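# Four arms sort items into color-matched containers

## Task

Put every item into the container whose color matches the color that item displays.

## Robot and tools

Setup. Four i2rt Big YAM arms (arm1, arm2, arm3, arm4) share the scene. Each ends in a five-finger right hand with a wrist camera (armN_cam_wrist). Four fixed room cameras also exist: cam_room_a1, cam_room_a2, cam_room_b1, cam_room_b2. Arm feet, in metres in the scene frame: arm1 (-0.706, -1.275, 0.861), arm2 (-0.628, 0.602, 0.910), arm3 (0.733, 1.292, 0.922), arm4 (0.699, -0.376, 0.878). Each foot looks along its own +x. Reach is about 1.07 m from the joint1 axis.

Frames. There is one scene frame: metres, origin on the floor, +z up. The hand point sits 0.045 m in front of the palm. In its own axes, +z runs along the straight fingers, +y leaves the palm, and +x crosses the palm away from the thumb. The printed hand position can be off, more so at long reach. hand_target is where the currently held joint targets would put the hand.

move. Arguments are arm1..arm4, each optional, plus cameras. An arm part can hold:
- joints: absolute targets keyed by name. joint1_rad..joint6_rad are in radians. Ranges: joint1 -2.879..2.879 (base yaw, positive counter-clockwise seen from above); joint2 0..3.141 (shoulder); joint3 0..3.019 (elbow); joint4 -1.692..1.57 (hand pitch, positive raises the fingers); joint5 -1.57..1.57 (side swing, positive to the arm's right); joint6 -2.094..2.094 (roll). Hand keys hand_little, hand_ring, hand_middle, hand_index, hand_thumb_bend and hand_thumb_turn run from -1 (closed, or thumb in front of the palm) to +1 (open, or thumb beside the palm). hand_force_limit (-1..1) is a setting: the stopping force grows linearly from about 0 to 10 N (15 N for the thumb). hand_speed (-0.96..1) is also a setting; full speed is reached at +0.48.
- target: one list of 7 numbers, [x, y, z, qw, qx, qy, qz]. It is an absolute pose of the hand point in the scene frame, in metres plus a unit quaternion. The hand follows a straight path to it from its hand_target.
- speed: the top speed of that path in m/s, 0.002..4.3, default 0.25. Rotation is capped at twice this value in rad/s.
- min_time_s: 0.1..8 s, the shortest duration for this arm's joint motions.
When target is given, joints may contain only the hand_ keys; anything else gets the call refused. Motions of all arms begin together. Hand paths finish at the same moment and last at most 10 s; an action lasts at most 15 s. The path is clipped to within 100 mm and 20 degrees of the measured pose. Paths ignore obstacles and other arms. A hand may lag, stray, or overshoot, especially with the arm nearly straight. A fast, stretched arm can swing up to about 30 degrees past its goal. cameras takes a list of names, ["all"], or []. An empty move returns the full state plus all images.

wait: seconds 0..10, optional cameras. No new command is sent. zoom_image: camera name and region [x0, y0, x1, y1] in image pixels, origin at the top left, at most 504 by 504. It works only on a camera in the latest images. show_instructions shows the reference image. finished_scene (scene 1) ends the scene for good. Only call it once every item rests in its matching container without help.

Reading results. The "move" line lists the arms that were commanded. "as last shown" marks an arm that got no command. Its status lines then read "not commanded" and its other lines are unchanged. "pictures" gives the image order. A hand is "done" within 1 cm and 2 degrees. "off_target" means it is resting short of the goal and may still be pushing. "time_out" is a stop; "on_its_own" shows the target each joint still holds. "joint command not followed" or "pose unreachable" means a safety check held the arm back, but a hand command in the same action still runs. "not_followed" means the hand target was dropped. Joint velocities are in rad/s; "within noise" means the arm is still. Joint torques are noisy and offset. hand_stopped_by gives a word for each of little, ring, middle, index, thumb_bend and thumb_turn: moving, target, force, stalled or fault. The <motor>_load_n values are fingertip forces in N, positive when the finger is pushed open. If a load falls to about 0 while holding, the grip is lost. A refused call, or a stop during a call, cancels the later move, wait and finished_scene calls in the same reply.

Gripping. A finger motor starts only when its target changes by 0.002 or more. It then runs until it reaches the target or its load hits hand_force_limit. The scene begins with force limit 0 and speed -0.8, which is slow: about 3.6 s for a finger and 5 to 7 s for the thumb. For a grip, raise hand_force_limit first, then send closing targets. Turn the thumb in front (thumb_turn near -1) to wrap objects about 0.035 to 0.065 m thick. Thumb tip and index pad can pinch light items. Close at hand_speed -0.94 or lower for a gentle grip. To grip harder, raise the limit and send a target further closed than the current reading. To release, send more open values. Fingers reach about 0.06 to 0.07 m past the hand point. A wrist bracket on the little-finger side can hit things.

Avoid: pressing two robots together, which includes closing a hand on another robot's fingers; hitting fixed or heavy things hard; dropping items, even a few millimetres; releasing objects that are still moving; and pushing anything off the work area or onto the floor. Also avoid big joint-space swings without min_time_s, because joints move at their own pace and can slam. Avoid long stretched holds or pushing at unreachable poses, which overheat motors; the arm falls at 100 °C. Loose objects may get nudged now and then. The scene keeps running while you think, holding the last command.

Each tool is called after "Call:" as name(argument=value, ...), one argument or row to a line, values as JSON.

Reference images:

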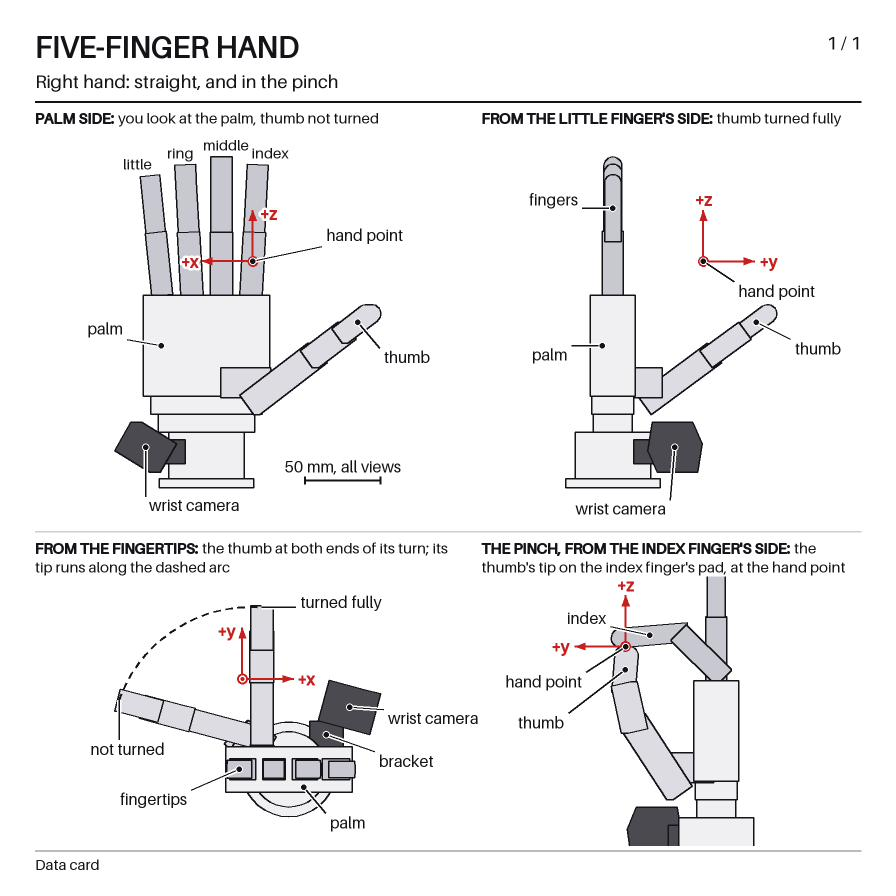

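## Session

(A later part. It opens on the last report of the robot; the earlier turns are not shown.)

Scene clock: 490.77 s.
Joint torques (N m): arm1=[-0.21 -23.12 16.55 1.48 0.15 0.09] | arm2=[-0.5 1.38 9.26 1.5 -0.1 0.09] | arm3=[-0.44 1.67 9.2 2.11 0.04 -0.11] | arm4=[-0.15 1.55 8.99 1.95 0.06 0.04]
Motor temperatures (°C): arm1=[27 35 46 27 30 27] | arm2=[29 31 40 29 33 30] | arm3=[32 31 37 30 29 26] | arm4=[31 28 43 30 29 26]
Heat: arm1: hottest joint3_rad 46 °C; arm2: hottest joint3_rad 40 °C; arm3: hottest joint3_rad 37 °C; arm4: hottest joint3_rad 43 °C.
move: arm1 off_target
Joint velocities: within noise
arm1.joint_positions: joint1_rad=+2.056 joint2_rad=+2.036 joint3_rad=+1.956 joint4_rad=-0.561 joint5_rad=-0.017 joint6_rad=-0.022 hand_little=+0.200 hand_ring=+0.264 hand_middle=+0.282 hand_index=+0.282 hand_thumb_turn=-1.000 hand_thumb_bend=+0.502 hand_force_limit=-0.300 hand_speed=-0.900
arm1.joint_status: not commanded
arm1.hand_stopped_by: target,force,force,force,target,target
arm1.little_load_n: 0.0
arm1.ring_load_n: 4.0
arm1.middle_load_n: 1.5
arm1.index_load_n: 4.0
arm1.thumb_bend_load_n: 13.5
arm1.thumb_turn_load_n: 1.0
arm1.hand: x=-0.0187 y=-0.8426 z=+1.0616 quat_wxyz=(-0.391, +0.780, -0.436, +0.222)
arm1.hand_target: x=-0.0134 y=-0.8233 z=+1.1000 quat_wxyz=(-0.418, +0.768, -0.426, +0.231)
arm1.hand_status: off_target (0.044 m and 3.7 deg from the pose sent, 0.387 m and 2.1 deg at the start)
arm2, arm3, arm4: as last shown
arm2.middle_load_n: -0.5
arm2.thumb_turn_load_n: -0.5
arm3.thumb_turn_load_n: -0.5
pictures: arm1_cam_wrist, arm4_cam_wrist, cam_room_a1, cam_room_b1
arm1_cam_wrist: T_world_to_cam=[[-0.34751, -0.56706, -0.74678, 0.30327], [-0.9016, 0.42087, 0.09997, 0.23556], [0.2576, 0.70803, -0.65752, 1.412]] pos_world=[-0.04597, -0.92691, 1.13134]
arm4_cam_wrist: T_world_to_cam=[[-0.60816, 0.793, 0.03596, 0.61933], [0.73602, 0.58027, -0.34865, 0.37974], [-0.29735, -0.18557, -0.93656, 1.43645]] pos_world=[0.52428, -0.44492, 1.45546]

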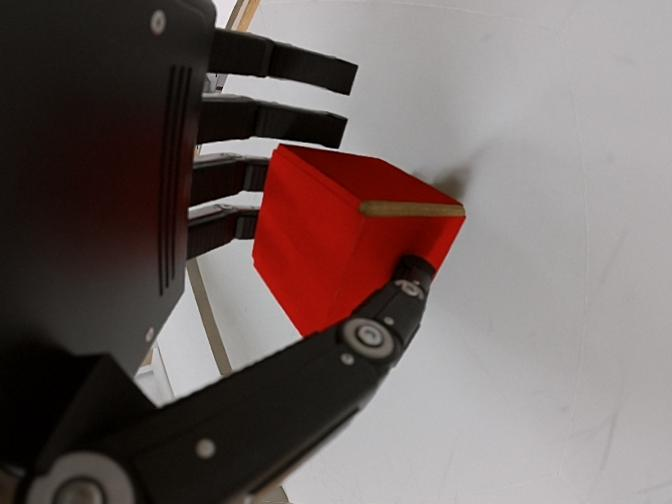

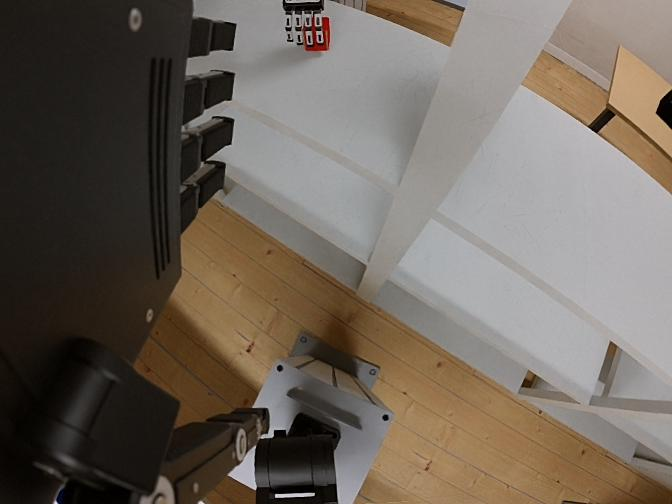

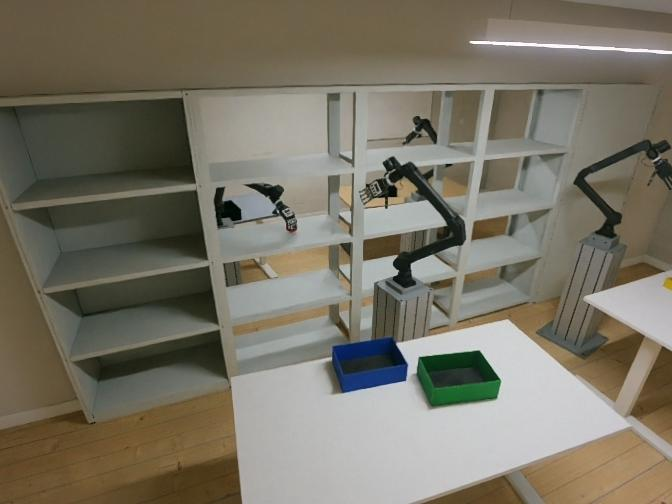

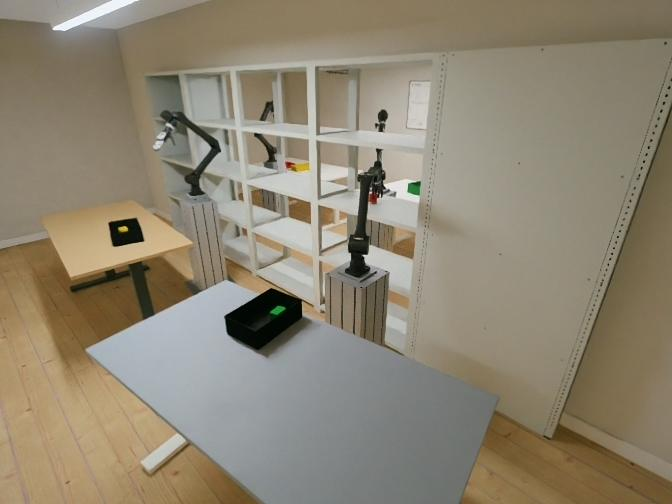

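Call:
zoom_image(
  camera="cam_room_b1",
  region=[330, 150, 440, 240],
)

Call:
zoom_image(
  camera="cam_room_a1",
  region=[260, 190, 330, 250],
)

Call:
zoom_image(
  camera="arm4_cam_wrist",
  region=[240, 0, 400, 100],
)

Scaled by 4.582 from the camera's image (finer frame: 960x720).

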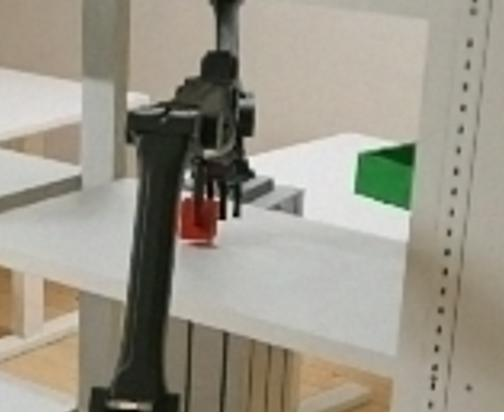

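Scaled by 7.200 from the camera's image (finer frame: 960x720).

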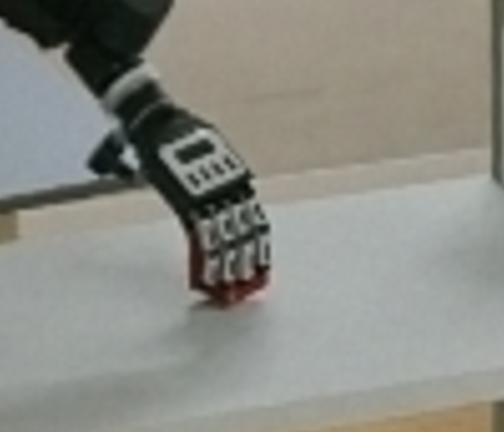

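Scaled by 3.150 from the camera's image (finer frame: 960x720).

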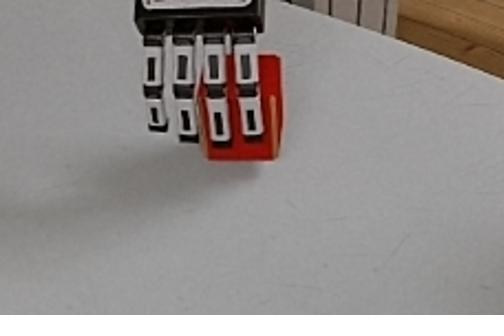

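Call:
move(
  arm1={"target": [-0.0108, -0.8216, 1.09, 0.4406, -0.7555, 0.4188, -0.2442], "speed": 0.05},
  cameras=["cam_room_a1", "cam_room_b1"],
)

Call:
zoom_image(
  camera="cam_room_a1",
  region=[260, 190, 330, 250],
)

Call:
zoom_image(
  camera="cam_room_b1",
  region=[350, 180, 400, 220],
)

Scene clock: 504.93 s.
Joint torques (N m): arm1=[0.44 -25.11 10.41 3.1 0.1 0.13] | arm2=[-0.5 0.97 9.22 1.52 -0.1 0.11] | arm3=[-0.44 1.49 9.2 2.07 0.04 -0.11] | arm4=[-0.5 1.03 8.92 2.03 0.09 0.01]
Motor temperatures (°C): arm1=[27 37 52 27 30 27] | arm2=[29 31 40 29 33 30] | arm3=[31 31 37 30 28 26] | arm4=[31 28 43 30 29 26]
Heat: arm1: hottest joint3_rad 52 °C; arm2: hottest joint3_rad 40 °C; arm3: hottest joint3_rad 37 °C; arm4: hottest joint3_rad 43 °C.
move: arm1 off_target
Joint velocities: within noise
arm1.joint_positions: joint1_rad=+2.056 joint2_rad=+2.036 joint3_rad=+1.933 joint4_rad=-0.458 joint5_rad=-0.017 joint6_rad=-0.021 hand_little=+0.200 hand_ring=+0.264 hand_middle=+0.282 hand_index=+0.282 hand_thumb_turn=-1.000 hand_thumb_bend=+0.502 hand_force_limit=-0.300 hand_speed=-0.900
arm1.joint_status: not commanded
arm1.hand_stopped_by: target,force,force,force,target,target
arm1.little_load_n: 0.0
arm1.ring_load_n: 4.0
arm1.middle_load_n: 1.5
arm1.index_load_n: 3.5
arm1.thumb_bend_load_n: 13.5
arm1.thumb_turn_load_n: 1.5
arm1.hand: x=-0.0055 y=-0.8350 z=+1.0678 quat_wxyz=(-0.421, +0.764, -0.427, +0.240)
arm1.hand_target: x=-0.0111 y=-0.8220 z=+1.0900 quat_wxyz=(-0.441, +0.756, -0.419, +0.244)
arm1.hand_status: off_target (0.026 m and 2.7 deg from the pose sent, 0.036 m and 7.1 deg at the start)
arm2, arm3, arm4: as last shown
arm2.middle_load_n: 0.0
arm2.thumb_turn_load_n: 0.0
arm3.thumb_turn_load_n: 0.0
arm4.index_load_n: 0.5

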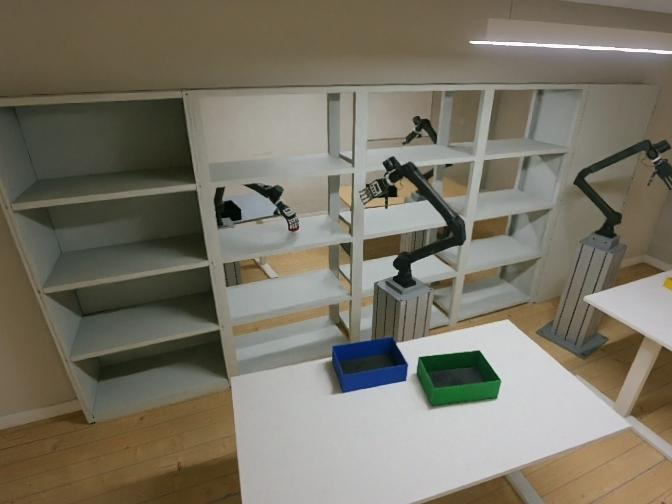

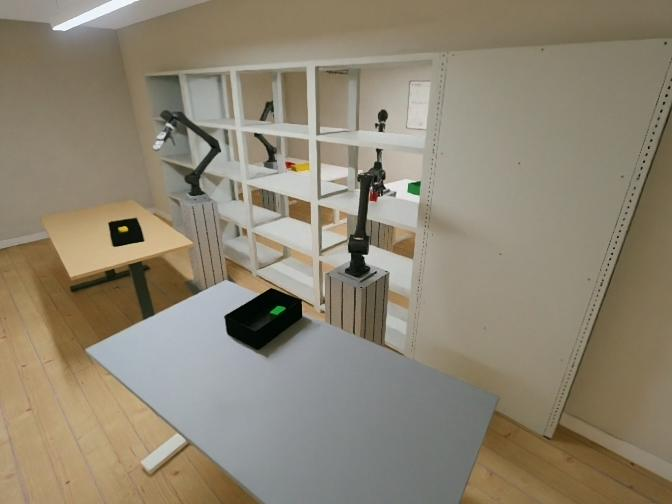

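Scaled by 7.200 from the camera's image (finer frame: 960x720).

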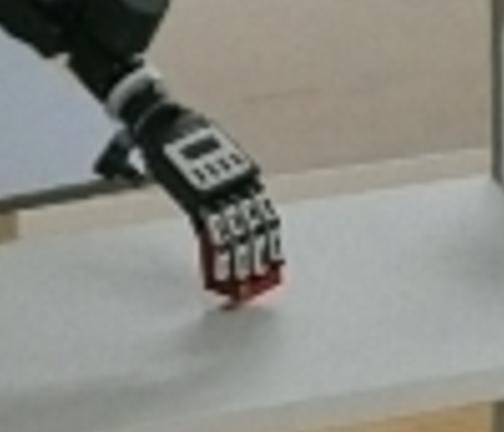

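Scaled by 10.080 from the camera's image (finer frame: 960x720).

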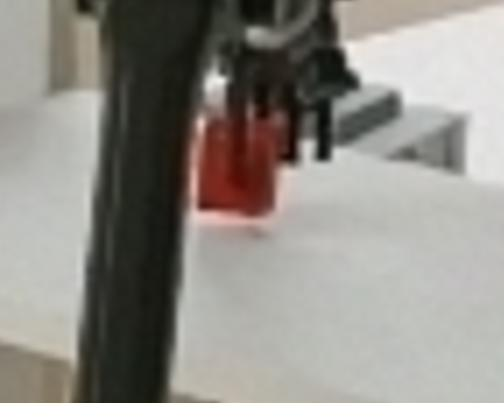

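Call:
move(
  arm1={"target": [-0.0108, -0.8216, 1.07, 0.4406, -0.7555, 0.4188, -0.2442], "speed": 0.05},
  cameras=["cam_room_a1", "cam_room_b1", "arm1_cam_wrist"],
)

Call:
zoom_image(
  camera="cam_room_a1",
  region=[260, 190, 330, 250],
)

Call:
zoom_image(
  camera="cam_room_b1",
  region=[350, 180, 400, 220],
)

Scene clock: 509.30 s.
Joint torques (N m): arm1=[-0.03 -24.76 10.36 3.12 0.12 0.12] | arm2=[-0.67 1.38 9.28 1.52 -0.1 0.09] | arm3=[-0.44 1.49 9.17 2.11 0.04 -0.11] | arm4=[0.26 1.61 9.18 1.76 0.08 -0.01]
Motor temperatures (°C): arm1=[27 38 51 27 30 27] | arm2=[29 31 40 29 33 30] | arm3=[31 31 37 30 28 26] | arm4=[31 28 43 30 29 26]
Heat: arm1: hottest joint3_rad 51 °C; arm2: hottest joint3_rad 40 °C; arm3: hottest joint3_rad 37 °C; arm4: hottest joint3_rad 43 °C.
move: arm1 off_target
Joint velocities: within noise
arm1.joint_positions: joint1_rad=+2.056 joint2_rad=+2.036 joint3_rad=+1.892 joint4_rad=-0.410 joint5_rad=-0.017 joint6_rad=-0.021 hand_little=+0.200 hand_ring=+0.264 hand_middle=+0.282 hand_index=+0.282 hand_thumb_turn=-1.000 hand_thumb_bend=+0.502 hand_force_limit=-0.300 hand_speed=-0.900
arm1.joint_status: not commanded
arm1.hand_stopped_by: target,force,force,force,target,target
arm1.little_load_n: 0.0
arm1.ring_load_n: 4.0
arm1.middle_load_n: 1.5
arm1.index_load_n: 3.5
arm1.thumb_bend_load_n: 13.5
arm1.thumb_turn_load_n: 1.5
arm1.hand: x=-0.0060 y=-0.8353 z=+1.0534 quat_wxyz=(-0.423, +0.762, -0.426, +0.241)
arm1.hand_target: x=-0.0111 y=-0.8220 z=+1.0699 quat_wxyz=(-0.440, +0.756, -0.419, +0.244)
arm1.hand_status: off_target (0.022 m and 2.3 deg from the pose sent, 0.014 m and 2.7 deg at the start)
arm2, arm3, arm4: as last shown
arm4.index_load_n: -0.5
pictures: arm1_cam_wrist, cam_room_a1, cam_room_b1
arm1_cam_wrist: T_world_to_cam=[[-0.29002, -0.53344, -0.79456, 0.38448], [-0.90709, 0.4179, 0.05053, 0.29434], [0.30509, 0.73539, -0.60508, 1.36599]] pos_world=[-0.03825, -0.92244, 1.11715]

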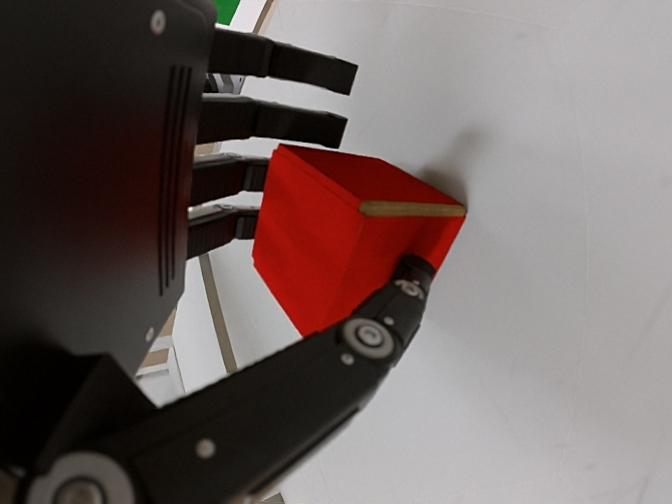

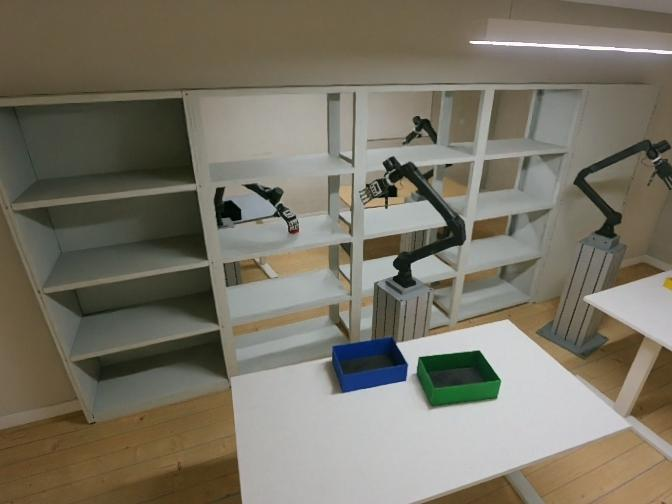

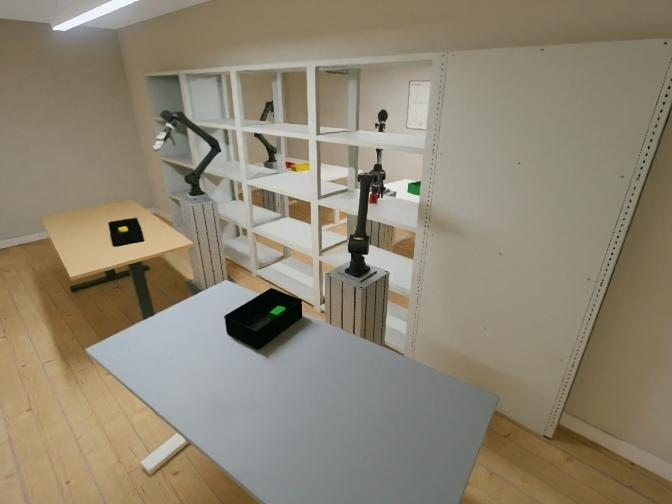

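Scaled by 7.200 from the camera's image (finer frame: 960x720).

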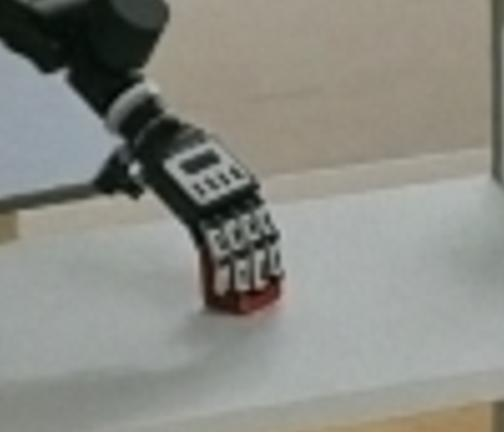

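Scaled by 10.080 from the camera's image (finer frame: 960x720).

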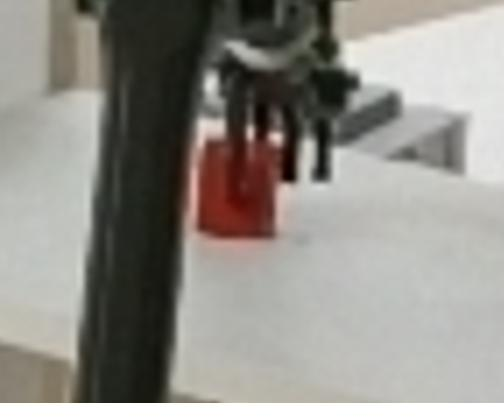

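Call:
move(
  arm1={"target": [-0.0108, -0.8216, 1.063, 0.4406, -0.7555, 0.4188, -0.2442], "speed": 0.03},
)

Call:
move(
  arm1={"target": [-0.0108, -0.8216, 1.057, 0.4406, -0.7555, 0.4188, -0.2442], "speed": 0.03},
  cameras=["cam_room_a1", "cam_room_b1", "arm1_cam_wrist"],
)

Call:
zoom_image(
  camera="cam_room_a1",
  region=[260, 190, 330, 250],
)

Call:
zoom_image(
  camera="cam_room_b1",
  region=[350, 180, 400, 220],
)

Scene clock: 513.77 s.
Joint torques (N m): arm1=[-0.03 -24.35 9.92 2.97 0.14 0.13] | arm2=[-0.44 1.38 9.32 1.47 -0.09 0.1] | arm3=[-0.44 1.55 9.18 2.1 0.04 -0.1] | arm4=[0.26 1.44 9.01 1.78 0.07 0.02]
Motor temperatures (°C): arm1=[27 38 50 27 30 27] | arm2=[29 31 41 29 33 30] | arm3=[31 31 37 30 28 26] | arm4=[31 28 43 30 29 26]
Heat: arm1: hottest joint3_rad 50 °C; arm2: hottest joint3_rad 41 °C; arm3: hottest joint3_rad 37 °C; arm4: hottest joint3_rad 43 °C.
move: arm1 off_target
Joint velocities: within noise
arm1.joint_positions: joint1_rad=+2.056 joint2_rad=+2.036 joint3_rad=+1.882 joint4_rad=-0.393 joint5_rad=-0.017 joint6_rad=-0.021 hand_little=+0.200 hand_ring=+0.264 hand_middle=+0.282 hand_index=+0.282 hand_thumb_turn=-1.000 hand_thumb_bend=+0.502 hand_force_limit=-0.300 hand_speed=-0.900
arm1.joint_status: not commanded
arm1.hand_stopped_by: target,force,force,force,target,target
arm1.little_load_n: 0.0
arm1.ring_load_n: 4.0
arm1.middle_load_n: 1.5
arm1.index_load_n: 4.0
arm1.thumb_bend_load_n: 13.5
arm1.thumb_turn_load_n: 1.5
arm1.hand: x=-0.0054 y=-0.8349 z=+1.0510 quat_wxyz=(-0.426, +0.761, -0.425, +0.243)
arm1.hand_target: x=-0.0109 y=-0.8219 z=+1.0630 quat_wxyz=(-0.441, +0.756, -0.419, +0.244)
arm1.hand_status: off_target (0.019 m and 1.9 deg from the pose sent, 0.017 m and 2.3 deg at the start)
arm2, arm3, arm4: as last shown
arm3.ring_load_n: 0.5
arm4.index_load_n: 0.0
pictures: none

Scene clock: 514.73 s.
Joint torques (N m): arm1=[0.03 -24.35 9.58 3.02 0.09 0.1] | arm2=[-0.5 1.26 9.31 1.54 -0.1 0.08] | arm3=[-0.44 1.61 9.2 2.11 0.04 -0.11] | arm4=[-0.32 1.9 8.75 1.92 0.06 -0.01]
Motor temperatures (°C): arm1=[27 39 50 27 30 27] | arm2=[29 31 41 29 33 30] | arm3=[31 31 37 30 28 26] | arm4=[31 28 43 30 29 26]
Heat: arm1: hottest joint3_rad 50 °C; arm2: hottest joint3_rad 41 °C; arm3: hottest joint3_rad 37 °C; arm4: hottest joint3_rad 43 °C.
move: arm1 off_target
Joint velocities: within noise
arm1.joint_positions: joint1_rad=+2.056 joint2_rad=+2.036 joint3_rad=+1.875 joint4_rad=-0.377 joint5_rad=-0.017 joint6_rad=-0.021 hand_little=+0.200 hand_ring=+0.264 hand_middle=+0.282 hand_index=+0.282 hand_thumb_turn=-1.000 hand_thumb_bend=+0.502 hand_force_limit=-0.300 hand_speed=-0.900
arm1.joint_status: not commanded
arm1.hand_stopped_by: target,force,force,force,target,target
arm1.little_load_n: 0.0
arm1.ring_load_n: 4.5
arm1.middle_load_n: 1.0
arm1.index_load_n: 4.0
arm1.thumb_bend_load_n: 13.5
arm1.thumb_turn_load_n: 1.5
arm1.hand: x=-0.0043 y=-0.8343 z=+1.0500 quat_wxyz=(-0.429, +0.759, -0.424, +0.245)
arm1.hand_target: x=-0.0108 y=-0.8218 z=+1.0571 quat_wxyz=(-0.441, +0.756, -0.419, +0.244)
arm1.hand_status: off_target (0.016 m and 1.5 deg from the pose sent, 0.015 m and 1.9 deg at the start)
arm2, arm3, arm4: as last shown
arm3.ring_load_n: 0.0
pictures: arm1_cam_wrist, cam_room_a1, cam_room_b1
arm1_cam_wrist: T_world_to_cam=[[-0.27947, -0.52693, -0.80265, 0.39681], [-0.9076, 0.41774, 0.04177, 0.30468], [0.31329, 0.74016, -0.59499, 1.35612]] pos_world=[-0.03743, -0.92193, 1.11265]

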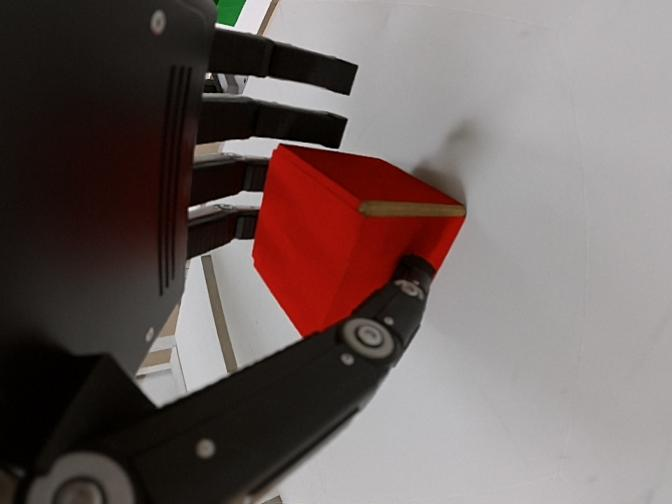

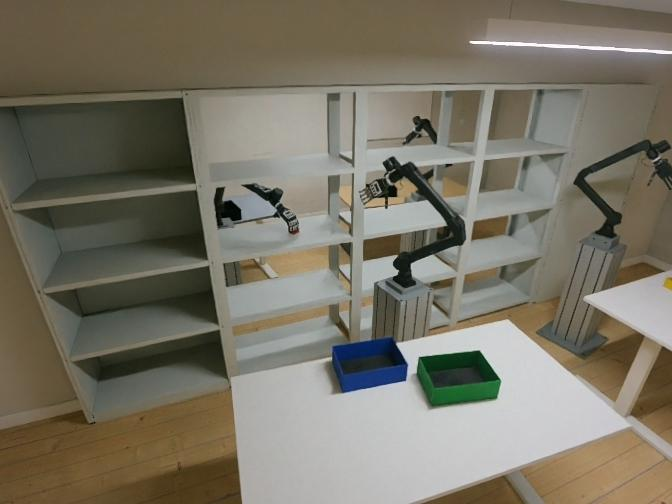

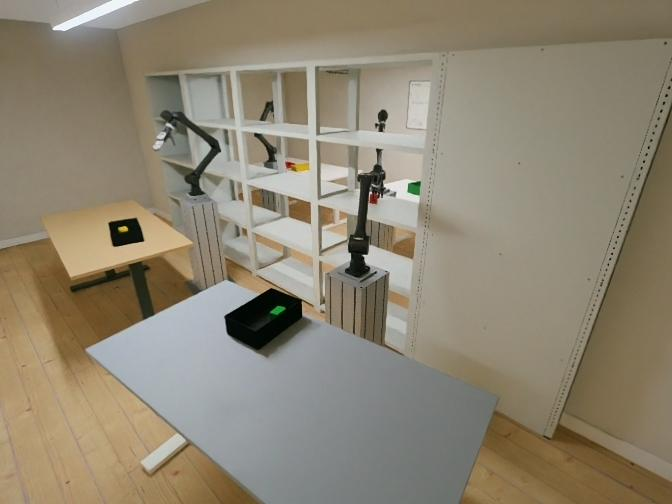

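Scaled by 7.200 from the camera's image (finer frame: 960x720).

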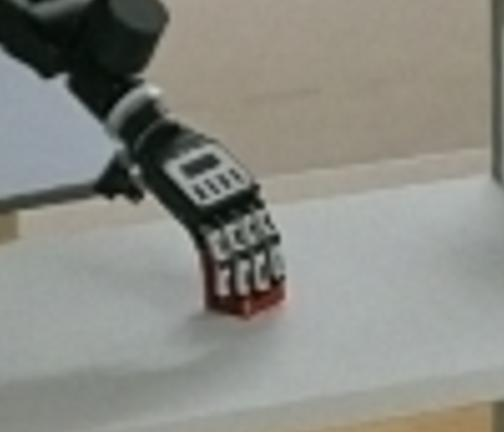

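Scaled by 10.080 from the camera's image (finer frame: 960x720).

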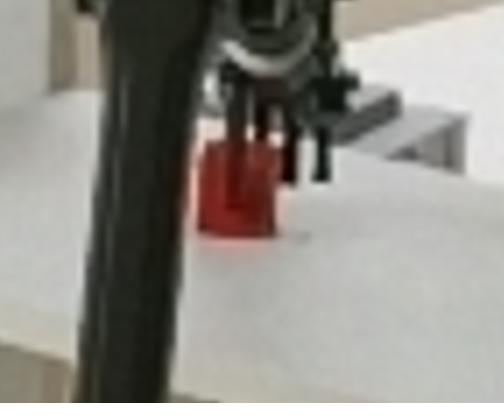

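Call:
move(
  arm1={"target": [-0.0108, -0.8216, 1.056, 0.4240, -0.7650, 0.4241, -0.2351], "speed": 0.03},
)

Call:
move(
  arm1={"joints": {"hand_index": 0.45, "hand_middle": 0.45, "hand_ring": 0.45, "hand_little": 0.45, "hand_thumb_bend": 0.75, "hand_speed": -0.85}},
  cameras=["cam_room_a1", "cam_room_b1", "arm1_cam_wrist"],
)

Call:
zoom_image(
  camera="cam_room_b1",
  region=[350, 180, 400, 220],
)

Scene clock: 520.07 s.
Joint torques (N m): arm1=[-0.21 -22.36 13.52 0.85 0.12 0.13] | arm2=[-0.44 1.49 9.32 1.52 -0.11 0.09] | arm3=[-0.32 1.55 9.2 2.1 0.04 -0.11] | arm4=[-0.32 2.02 8.9 1.83 0.08 -0.01]
Motor temperatures (°C): arm1=[27 39 49 27 30 27] | arm2=[29 31 41 29 33 30] | arm3=[31 31 37 30 28 26] | arm4=[31 28 43 30 29 26]
Heat: arm1: hottest joint3_rad 49 °C; arm2: hottest joint3_rad 41 °C; arm3: hottest joint3_rad 37 °C; arm4: hottest joint3_rad 43 °C.
move: arm1 off_target
Joint velocities: within noise
arm1.joint_positions: joint1_rad=+2.056 joint2_rad=+2.036 joint3_rad=+1.879 joint4_rad=-0.405 joint5_rad=-0.017 joint6_rad=-0.021 hand_little=+0.200 hand_ring=+0.264 hand_middle=+0.282 hand_index=+0.282 hand_thumb_turn=-1.000 hand_thumb_bend=+0.502 hand_force_limit=-0.300 hand_speed=-0.900
arm1.joint_status: not commanded
arm1.hand_stopped_by: target,force,force,force,target,target
arm1.little_load_n: 0.0
arm1.ring_load_n: 5.0
arm1.middle_load_n: 2.0
arm1.index_load_n: 4.0
arm1.thumb_bend_load_n: 12.5
arm1.thumb_turn_load_n: 0.5
arm1.hand: x=-0.0081 y=-0.8361 z=+1.0471 quat_wxyz=(-0.421, +0.764, -0.427, +0.239)
arm1.hand_target: x=-0.0113 y=-0.8218 z=+1.0559 quat_wxyz=(-0.424, +0.765, -0.424, +0.235)
arm1.hand_status: off_target (0.017 m and 0.7 deg from the pose sent, 0.015 m and 1.4 deg at the start)
arm2, arm3, arm4: as last shown
pictures: none

Scene clock: 521.70 s.
Joint torques (N m): arm1=[-0.26 -22.3 13.6 1.48 0.14 0.1] | arm2=[-0.67 1.14 9.29 1.52 -0.09 0.09] | arm3=[-0.32 1.55 9.17 2.11 0.04 -0.11] | arm4=[-0.62 1.67 8.84 1.85 0.04 0.01]
Motor temperatures (°C): arm1=[27 39 49 27 30 27] | arm2=[29 31 41 29 33 30] | arm3=[31 31 37 30 28 26] | arm4=[31 28 43 30 29 26]
Heat: arm1: hottest joint3_rad 49 °C; arm2: hottest joint3_rad 41 °C; arm3: hottest joint3_rad 37 °C; arm4: hottest joint3_rad 43 °C.
move: arm1 done
Joint velocities: within noise
arm1.joint_positions: joint1_rad=+2.057 joint2_rad=+2.037 joint3_rad=+1.879 joint4_rad=-0.421 joint5_rad=-0.018 joint6_rad=-0.019 hand_little=+0.450 hand_ring=+0.450 hand_middle=+0.450 hand_index=+0.450 hand_thumb_turn=-1.000 hand_thumb_bend=+0.750 hand_force_limit=-0.300 hand_speed=-0.850
arm1.joint_status: all done
arm1.hand_stopped_by: target,target,target,target,target,target
arm1.little_load_n: 0.0
arm1.ring_load_n: 0.0
arm1.middle_load_n: 0.0
arm1.index_load_n: 0.0
arm1.thumb_bend_load_n: 0.0
arm1.thumb_turn_load_n: 0.0
arm1.hand: x=-0.0113 y=-0.8370 z=+1.0437 quat_wxyz=(-0.415, +0.767, -0.429, +0.235)
arm1.hand_target: x=-0.0112 y=-0.8219 z=+1.0561 quat_wxyz=(-0.424, +0.765, -0.424, +0.235)
arm1.hand_status: not commanded
arm2.joint_positions: joint1_rad=+1.893 joint2_rad=+0.632 joint3_rad=+1.319 joint4_rad=-1.428 joint5_rad=+0.001 joint6_rad=-0.009 hand_little=+1.000 hand_ring=+1.000 hand_middle=+1.000 hand_index=+1.000 hand_thumb_turn=+1.000 hand_thumb_bend=+1.000 hand_force_limit=+0.000 hand_speed=-0.800
arm2.joint_status: not commanded
arm2.hand_stopped_by: target,target,target,target,target,target
arm2.little_load_n: 0.0
arm2.ring_load_n: 0.0
arm2.middle_load_n: 0.0
arm2.index_load_n: 0.0
arm2.thumb_bend_load_n: 0.0
arm2.thumb_turn_load_n: 0.0
arm2.hand: x=-0.8311 y=+0.5391 z=+1.3354 quat_wxyz=(-0.262, +0.590, +0.700, -0.304)
arm2.hand_target: x=-0.8317 y=+0.5369 z=+1.3457 quat_wxyz=(-0.267, +0.588, +0.695, -0.316)
arm2.hand_status: not commanded
arm3.joint_positions: joint1_rad=-1.395 joint2_rad=+0.628 joint3_rad=+1.329 joint4_rad=-1.440 joint5_rad=-0.002 joint6_rad=-1.523 hand_little=+1.000 hand_ring=+1.000 hand_middle=+1.000 hand_index=+1.000 hand_thumb_turn=+1.000 hand_thumb_bend=+1.000 hand_force_limit=+0.000 hand_speed=-0.800
arm3.joint_status: not commanded
arm3.hand_stopped_by: target,target,target,target,target,target
arm3.little_load_n: 0.0
arm3.ring_load_n: 0.0
arm3.middle_load_n: 0.0
arm3.index_load_n: 0.0
arm3.thumb_bend_load_n: 0.0
arm3.thumb_turn_load_n: 0.0
arm3.hand: x=+0.9615 y=+1.3323 z=+1.3695 quat_wxyz=(-0.083, +0.901, +0.164, +0.392)
arm3.hand_target: x=+0.9618 y=+1.3308 z=+1.3787 quat_wxyz=(-0.083, +0.897, +0.161, +0.402)
arm3.hand_status: not commanded
arm4.joint_positions: joint1_rad=-1.039 joint2_rad=+0.623 joint3_rad=+1.360 joint4_rad=-1.385 joint5_rad=+0.000 joint6_rad=-1.336 hand_little=+1.000 hand_ring=+1.000 hand_middle=+1.000 hand_index=+1.000 hand_thumb_turn=+1.000 hand_thumb_bend=+1.000 hand_force_limit=+0.000 hand_speed=-0.800
arm4.joint_status: not commanded
arm4.hand_stopped_by: target,target,target,target,target,target
arm4.little_load_n: 0.5
arm4.ring_load_n: 0.0
arm4.middle_load_n: 0.0
arm4.index_load_n: 0.5
arm4.thumb_bend_load_n: 0.0
arm4.thumb_turn_load_n: 0.0
arm4.hand: x=+0.4908 y=-0.4757 z=+1.3441 quat_wxyz=(+0.398, +0.200, -0.873, +0.202)
arm4.hand_target: x=+0.4901 y=-0.4728 z=+1.3513 quat_wxyz=(+0.406, +0.194, -0.870, +0.203)
arm4.hand_status: not commanded
pictures: arm1_cam_wrist, cam_room_a1, cam_room_b1
arm1_cam_wrist: T_world_to_cam=[[-0.30716, -0.54197, -0.78226, 0.35423], [-0.906, 0.41809, 0.06609, 0.27466], [0.29124, 0.72902, -0.61944, 1.37253]] pos_world=[-0.04208, -0.92346, 1.10914]

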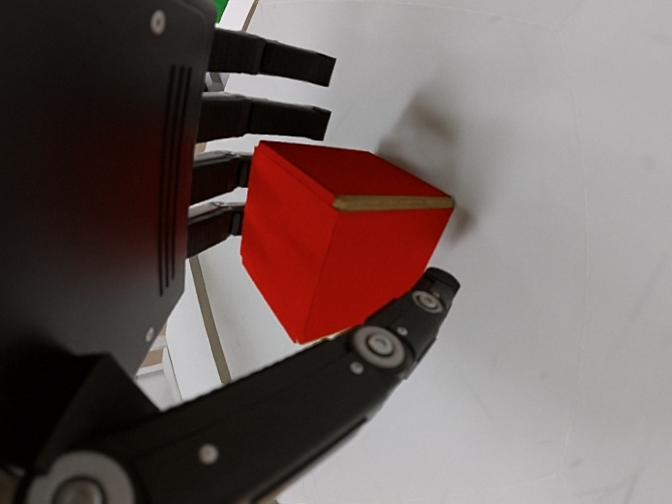

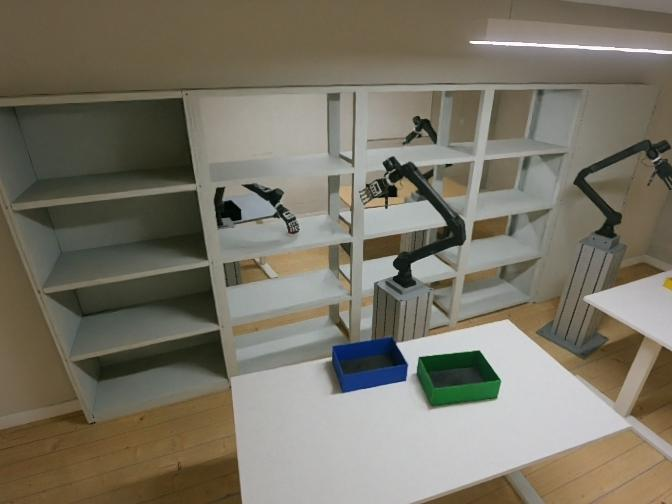

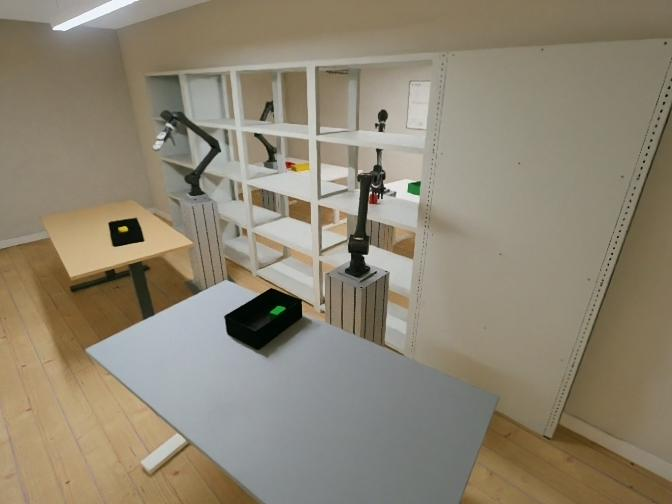

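Scaled by 10.080 from the camera's image (finer frame: 960x720).

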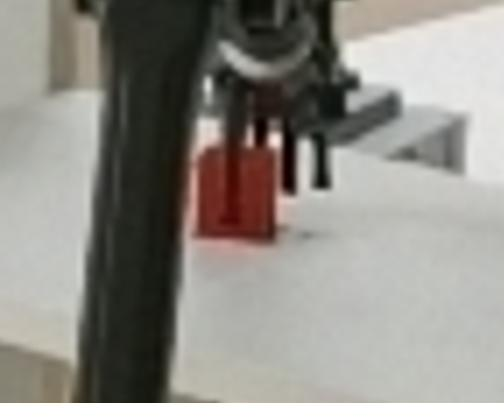

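Call:
move(
  arm1={"target": [-0.0108, -0.8216, 1.17, 0.4240, -0.7650, 0.4241, -0.2351], "speed": 0.12, "joints": {"hand_thumb_bend": 1.0}},
)

Call:
move(
  arm1={"target": [-0.40, -1.08, 1.26, 0.4240, -0.7650, 0.4241, -0.2351], "speed": 0.25},
  arm4={"joints": {"joint6_rad": 0.0}, "min_time_s": 2.5},
  cameras=["arm4_cam_wrist", "cam_room_b1"],
)

Scene clock: 528.03 s.
Joint torques (N m): arm1=[-0.15 -22.12 15.49 1.55 0.15 0.1] | arm2=[-0.79 1.2 9.26 1.59 -0.09 0.09] | arm3=[-0.38 1.61 9.2 2.11 0.04 -0.1] | arm4=[0.56 1.73 8.88 1.84 0.03 -0.01]
Motor temperatures (°C): arm1=[27 40 50 27 30 27] | arm2=[29 31 41 29 33 30] | arm3=[31 31 37 30 28 26] | arm4=[31 28 43 30 29 26]
Heat: arm1: hottest joint3_rad 50 °C; arm2: hottest joint3_rad 41 °C; arm3: hottest joint3_rad 37 °C; arm4: hottest joint3_rad 43 °C.
move: arm1 off_target
Joint velocities: within noise
arm1.joint_positions: joint1_rad=+2.057 joint2_rad=+2.038 joint3_rad=+2.165 joint4_rad=-0.723 joint5_rad=-0.018 joint6_rad=-0.019 hand_little=+0.450 hand_ring=+0.450 hand_middle=+0.450 hand_index=+0.450 hand_thumb_turn=-1.000 hand_thumb_bend=+1.000 hand_force_limit=-0.300 hand_speed=-0.850
arm1.joint_status: all done
arm1.hand_stopped_by: target,target,target,target,target,target
arm1.little_load_n: 0.0
arm1.ring_load_n: 0.0
arm1.middle_load_n: 0.0
arm1.index_load_n: 0.0
arm1.thumb_bend_load_n: 0.0
arm1.thumb_turn_load_n: 0.0
arm1.hand: x=-0.0126 y=-0.8379 z=+1.1488 quat_wxyz=(-0.408, +0.771, -0.431, +0.231)
arm1.hand_target: x=-0.0120 y=-0.8224 z=+1.1697 quat_wxyz=(-0.425, +0.765, -0.424, +0.235)
arm1.hand_status: off_target (0.027 m and 2.1 deg from the pose sent, 0.127 m and 1.2 deg at the start)
arm2, arm3, arm4: as last shown
arm4.little_load_n: 0.0
arm4.index_load_n: 0.0
pictures: none

Scene clock: 531.23 s.
Joint torques (N m): arm1=[-2.37 -1.73 9.44 1.73 0.01 -0.04] | arm2=[-0.5 1.44 9.25 1.46 -0.09 0.1] | arm3=[-0.5 1.55 9.2 2.11 0.04 -0.11] | arm4=[-0.15 1.73 8.76 1.87 0.04 0.12]
Motor temperatures (°C): arm1=[27 39 49 27 30 27] | arm2=[29 31 41 29 33 30] | arm3=[31 31 37 30 28 26] | arm4=[31 28 43 30 29 26]
Heat: arm1: hottest joint3_rad 49 °C; arm2: hottest joint3_rad 41 °C; arm3: hottest joint3_rad 37 °C; arm4: hottest joint3_rad 43 °C.
move: arm1 done; arm4 done
Joint velocities: within noise
arm1.joint_positions: joint1_rad=+1.996 joint2_rad=+0.813 joint3_rad=+1.196 joint4_rad=-0.925 joint5_rad=-0.093 joint6_rad=-0.053 hand_little=+0.450 hand_ring=+0.450 hand_middle=+0.450 hand_index=+0.450 hand_thumb_turn=-1.000 hand_thumb_bend=+1.000 hand_force_limit=-0.300 hand_speed=-0.850
arm1.joint_status: not commanded
arm1.hand_stopped_by: target,target,target,target,target,target
arm1.little_load_n: 0.0
arm1.ring_load_n: 0.0
arm1.middle_load_n: 0.0
arm1.index_load_n: 0.0
arm1.thumb_bend_load_n: 0.0
arm1.thumb_turn_load_n: 0.0
arm1.hand: x=-0.4036 y=-1.0750 z=+1.2673 quat_wxyz=(-0.434, +0.762, -0.419, +0.236)
arm1.hand_target: x=-0.4001 y=-1.0799 z=+1.2601 quat_wxyz=(-0.424, +0.765, -0.424, +0.235)
arm1.hand_status: done (0.010 m and 1.3 deg from the pose sent, 0.470 m and 2.1 deg at the start)
arm2, arm3: as last shown
arm4.joint_positions: joint1_rad=-1.039 joint2_rad=+0.623 joint3_rad=+1.360 joint4_rad=-1.385 joint5_rad=+0.000 joint6_rad=-0.010 hand_little=+1.000 hand_ring=+1.000 hand_middle=+1.000 hand_index=+1.000 hand_thumb_turn=+1.000 hand_thumb_bend=+1.000 hand_force_limit=+0.000 hand_speed=-0.800
arm4.joint_status: all done
arm4.hand_stopped_by: target,target,target,target,target,target
arm4.little_load_n: 0.0
arm4.ring_load_n: 0.0
arm4.middle_load_n: 0.0
arm4.index_load_n: 0.5
arm4.thumb_bend_load_n: 0.0
arm4.thumb_turn_load_n: -0.5
arm4.hand: x=+0.5504 y=-0.5324 z=+1.3315 quat_wxyz=(+0.189, -0.380, -0.811, +0.404)
arm4.hand_target: x=+0.5491 y=-0.5310 z=+1.3387 quat_wxyz=(+0.193, -0.387, -0.803, +0.411)
arm4.hand_status: not commanded
arm4_cam_wrist: T_world_to_cam=[[0.32342, 0.58946, -0.74023, 1.11338], [0.94012, -0.28913, 0.1805, -0.9154], [-0.10762, -0.75428, -0.64768, 0.63995]] pos_world=[0.56937, -0.43827, 1.40387]

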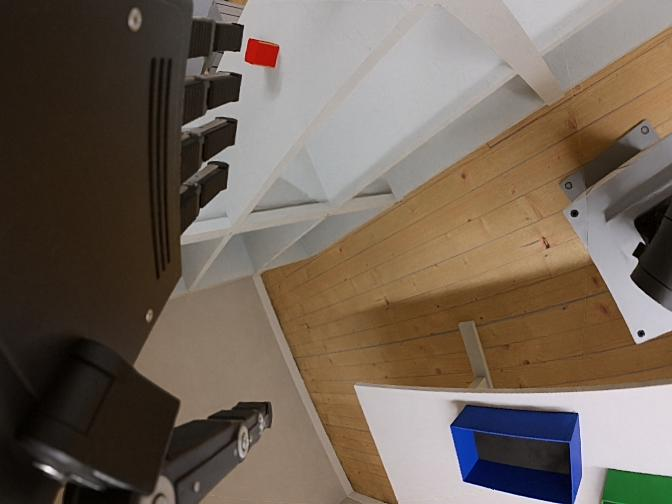

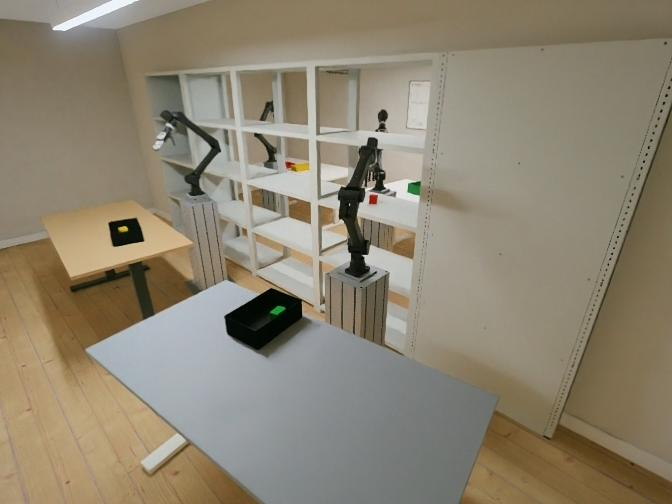

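Call:
zoom_image(
  camera="arm4_cam_wrist",
  region=[190, 10, 310, 110],
)

Scaled by 4.200 from the camera's image (finer frame: 960x720).

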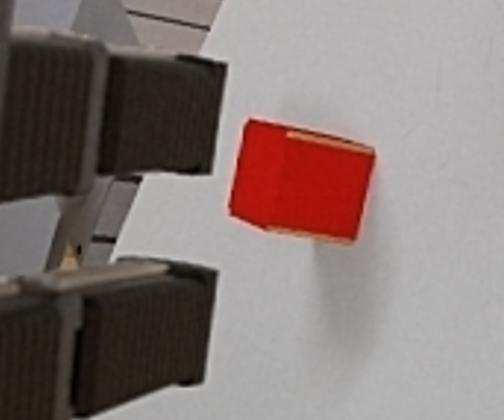

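Call:
move(
  arm1={"joints": {"joint1_rad": -1.65, "joint2_rad": 0.7, "joint3_rad": 1.33, "joint4_rad": -1.2, "joint5_rad": 0.0, "joint6_rad": 0.0}, "min_time_s": 7},
  arm4={"target": [0.12, -0.77, 1.22, 0.2277, -0.4193, -0.7723, 0.4193], "speed": 0.2, "joints": {"hand_thumb_turn": -1, "hand_index": 0.56, "hand_middle": 0.56, "hand_ring": 0.56, "hand_little": 0.56}},
  cameras=["arm4_cam_wrist", "arm1_cam_wrist"],
)

Call:
zoom_image(
  camera="arm4_cam_wrist",
  region=[180, 0, 672, 460],
)

Scene clock: 551.80 s.
Joint torques (N m): arm1=[-2.2 -0.44 14.17 1.62 0.13 0.07] | arm2=[-0.5 1.14 9.33 1.5 -0.1 0.1] | arm3=[-0.44 1.55 9.21 2.07 0.03 -0.11] | arm4=[-2.49 -0.38 15.53 3.14 0.16 0.01]
Motor temperatures (°C): arm1=[27 37 48 27 30 27] | arm2=[29 31 41 29 33 30] | arm3=[31 31 37 30 28 26] | arm4=[31 28 45 30 29 26]
Heat: arm1: hottest joint3_rad 48 °C; arm2: hottest joint3_rad 41 °C; arm3: hottest joint3_rad 37 °C; arm4: hottest joint3_rad 45 °C.
move: arm1 done; arm4 off_target
Joint velocities: within noise
arm1.joint_positions: joint1_rad=-1.639 joint2_rad=+0.710 joint3_rad=+1.271 joint4_rad=-1.191 joint5_rad=+0.000 joint6_rad=-0.009 hand_little=+0.450 hand_ring=+0.450 hand_middle=+0.450 hand_index=+0.450 hand_thumb_turn=-1.000 hand_thumb_bend=+1.000 hand_force_limit=-0.300 hand_speed=-0.850
arm1.joint_status: all done
arm1.hand_stopped_by: target,target,target,target,target,target
arm1.little_load_n: 0.0
arm1.ring_load_n: -0.5
arm1.middle_load_n: 0.0
arm1.index_load_n: 0.0
arm1.thumb_bend_load_n: 0.0
arm1.thumb_turn_load_n: 0.0
arm1.hand: x=-0.9905 y=-1.2966 z=+1.2859 quat_wxyz=(+0.327, -0.637, -0.624, +0.313)
arm1.hand_target: x=-0.9852 y=-1.2945 z=+1.3171 quat_wxyz=(+0.347, -0.633, -0.608, +0.331)
arm1.hand_status: not commanded
arm2, arm3: as last shown
arm4.joint_positions: joint1_rad=-1.144 joint2_rad=+1.480 joint3_rad=+1.651 joint4_rad=-0.680 joint5_rad=-0.019 joint6_rad=-0.015 hand_little=+0.560 hand_ring=+0.560 hand_middle=+0.560 hand_index=+0.560 hand_thumb_turn=-1.000 hand_thumb_bend=+1.000 hand_force_limit=+0.000 hand_speed=-0.800
arm4.joint_status: all done
arm4.hand_stopped_by: target,target,target,target,target,target
arm4.little_load_n: 0.0
arm4.ring_load_n: 0.0
arm4.middle_load_n: 0.0
arm4.index_load_n: 0.0
arm4.thumb_bend_load_n: 0.0
arm4.thumb_turn_load_n: 0.0
arm4.hand: x=+0.1849 y=-0.7514 z=+1.2732 quat_wxyz=(+0.233, -0.401, -0.764, +0.449)
arm4.hand_target: x=+0.1304 y=-0.7618 z=+1.2163 quat_wxyz=(+0.228, -0.420, -0.772, +0.420)
arm4.hand_status: off_target (0.086 m and 4.2 deg from the pose sent, 0.504 m and 7.9 deg at the start)
pictures: arm1_cam_wrist, arm4_cam_wrist
arm1_cam_wrist: T_world_to_cam=[[0.59459, 0.29048, -0.74972, 1.92453], [0.52841, -0.84399, 0.09206, -0.68538], [-0.60601, -0.4509, -0.65532, -0.22969]] pos_world=[-0.92133, -1.24106, 1.35544]
arm4_cam_wrist: T_world_to_cam=[[0.28747, 0.49521, -0.81983, 1.35461], [0.9272, -0.35849, 0.10858, -0.58261], [-0.24013, -0.79136, -0.56221, 0.28552]] pos_world=[0.21934, -0.65372, 1.33433]

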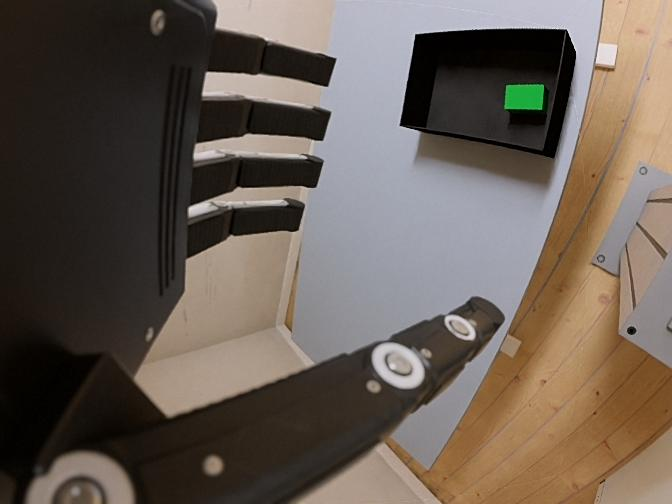

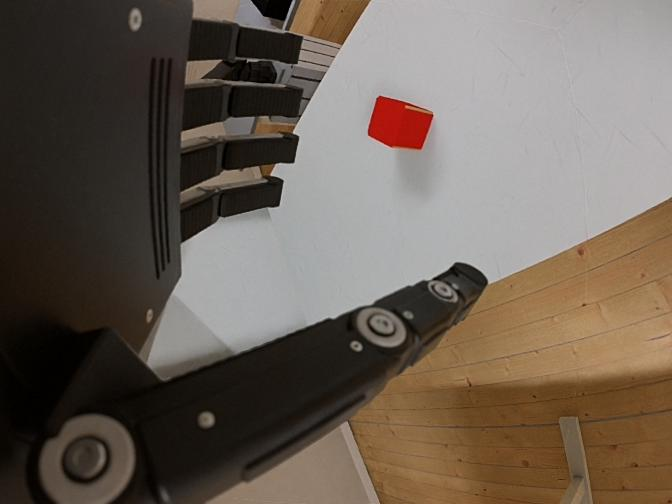

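Scaled by 1.024 from the camera's image (finer frame: 960x720).

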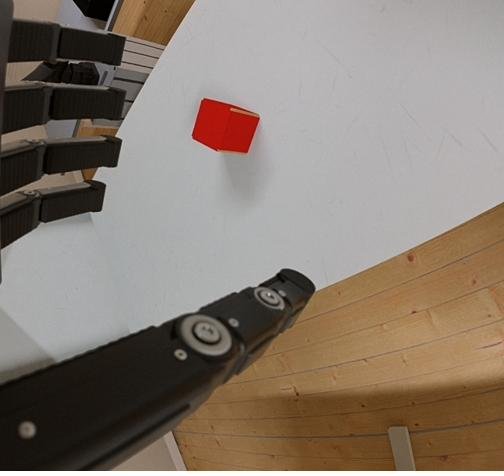

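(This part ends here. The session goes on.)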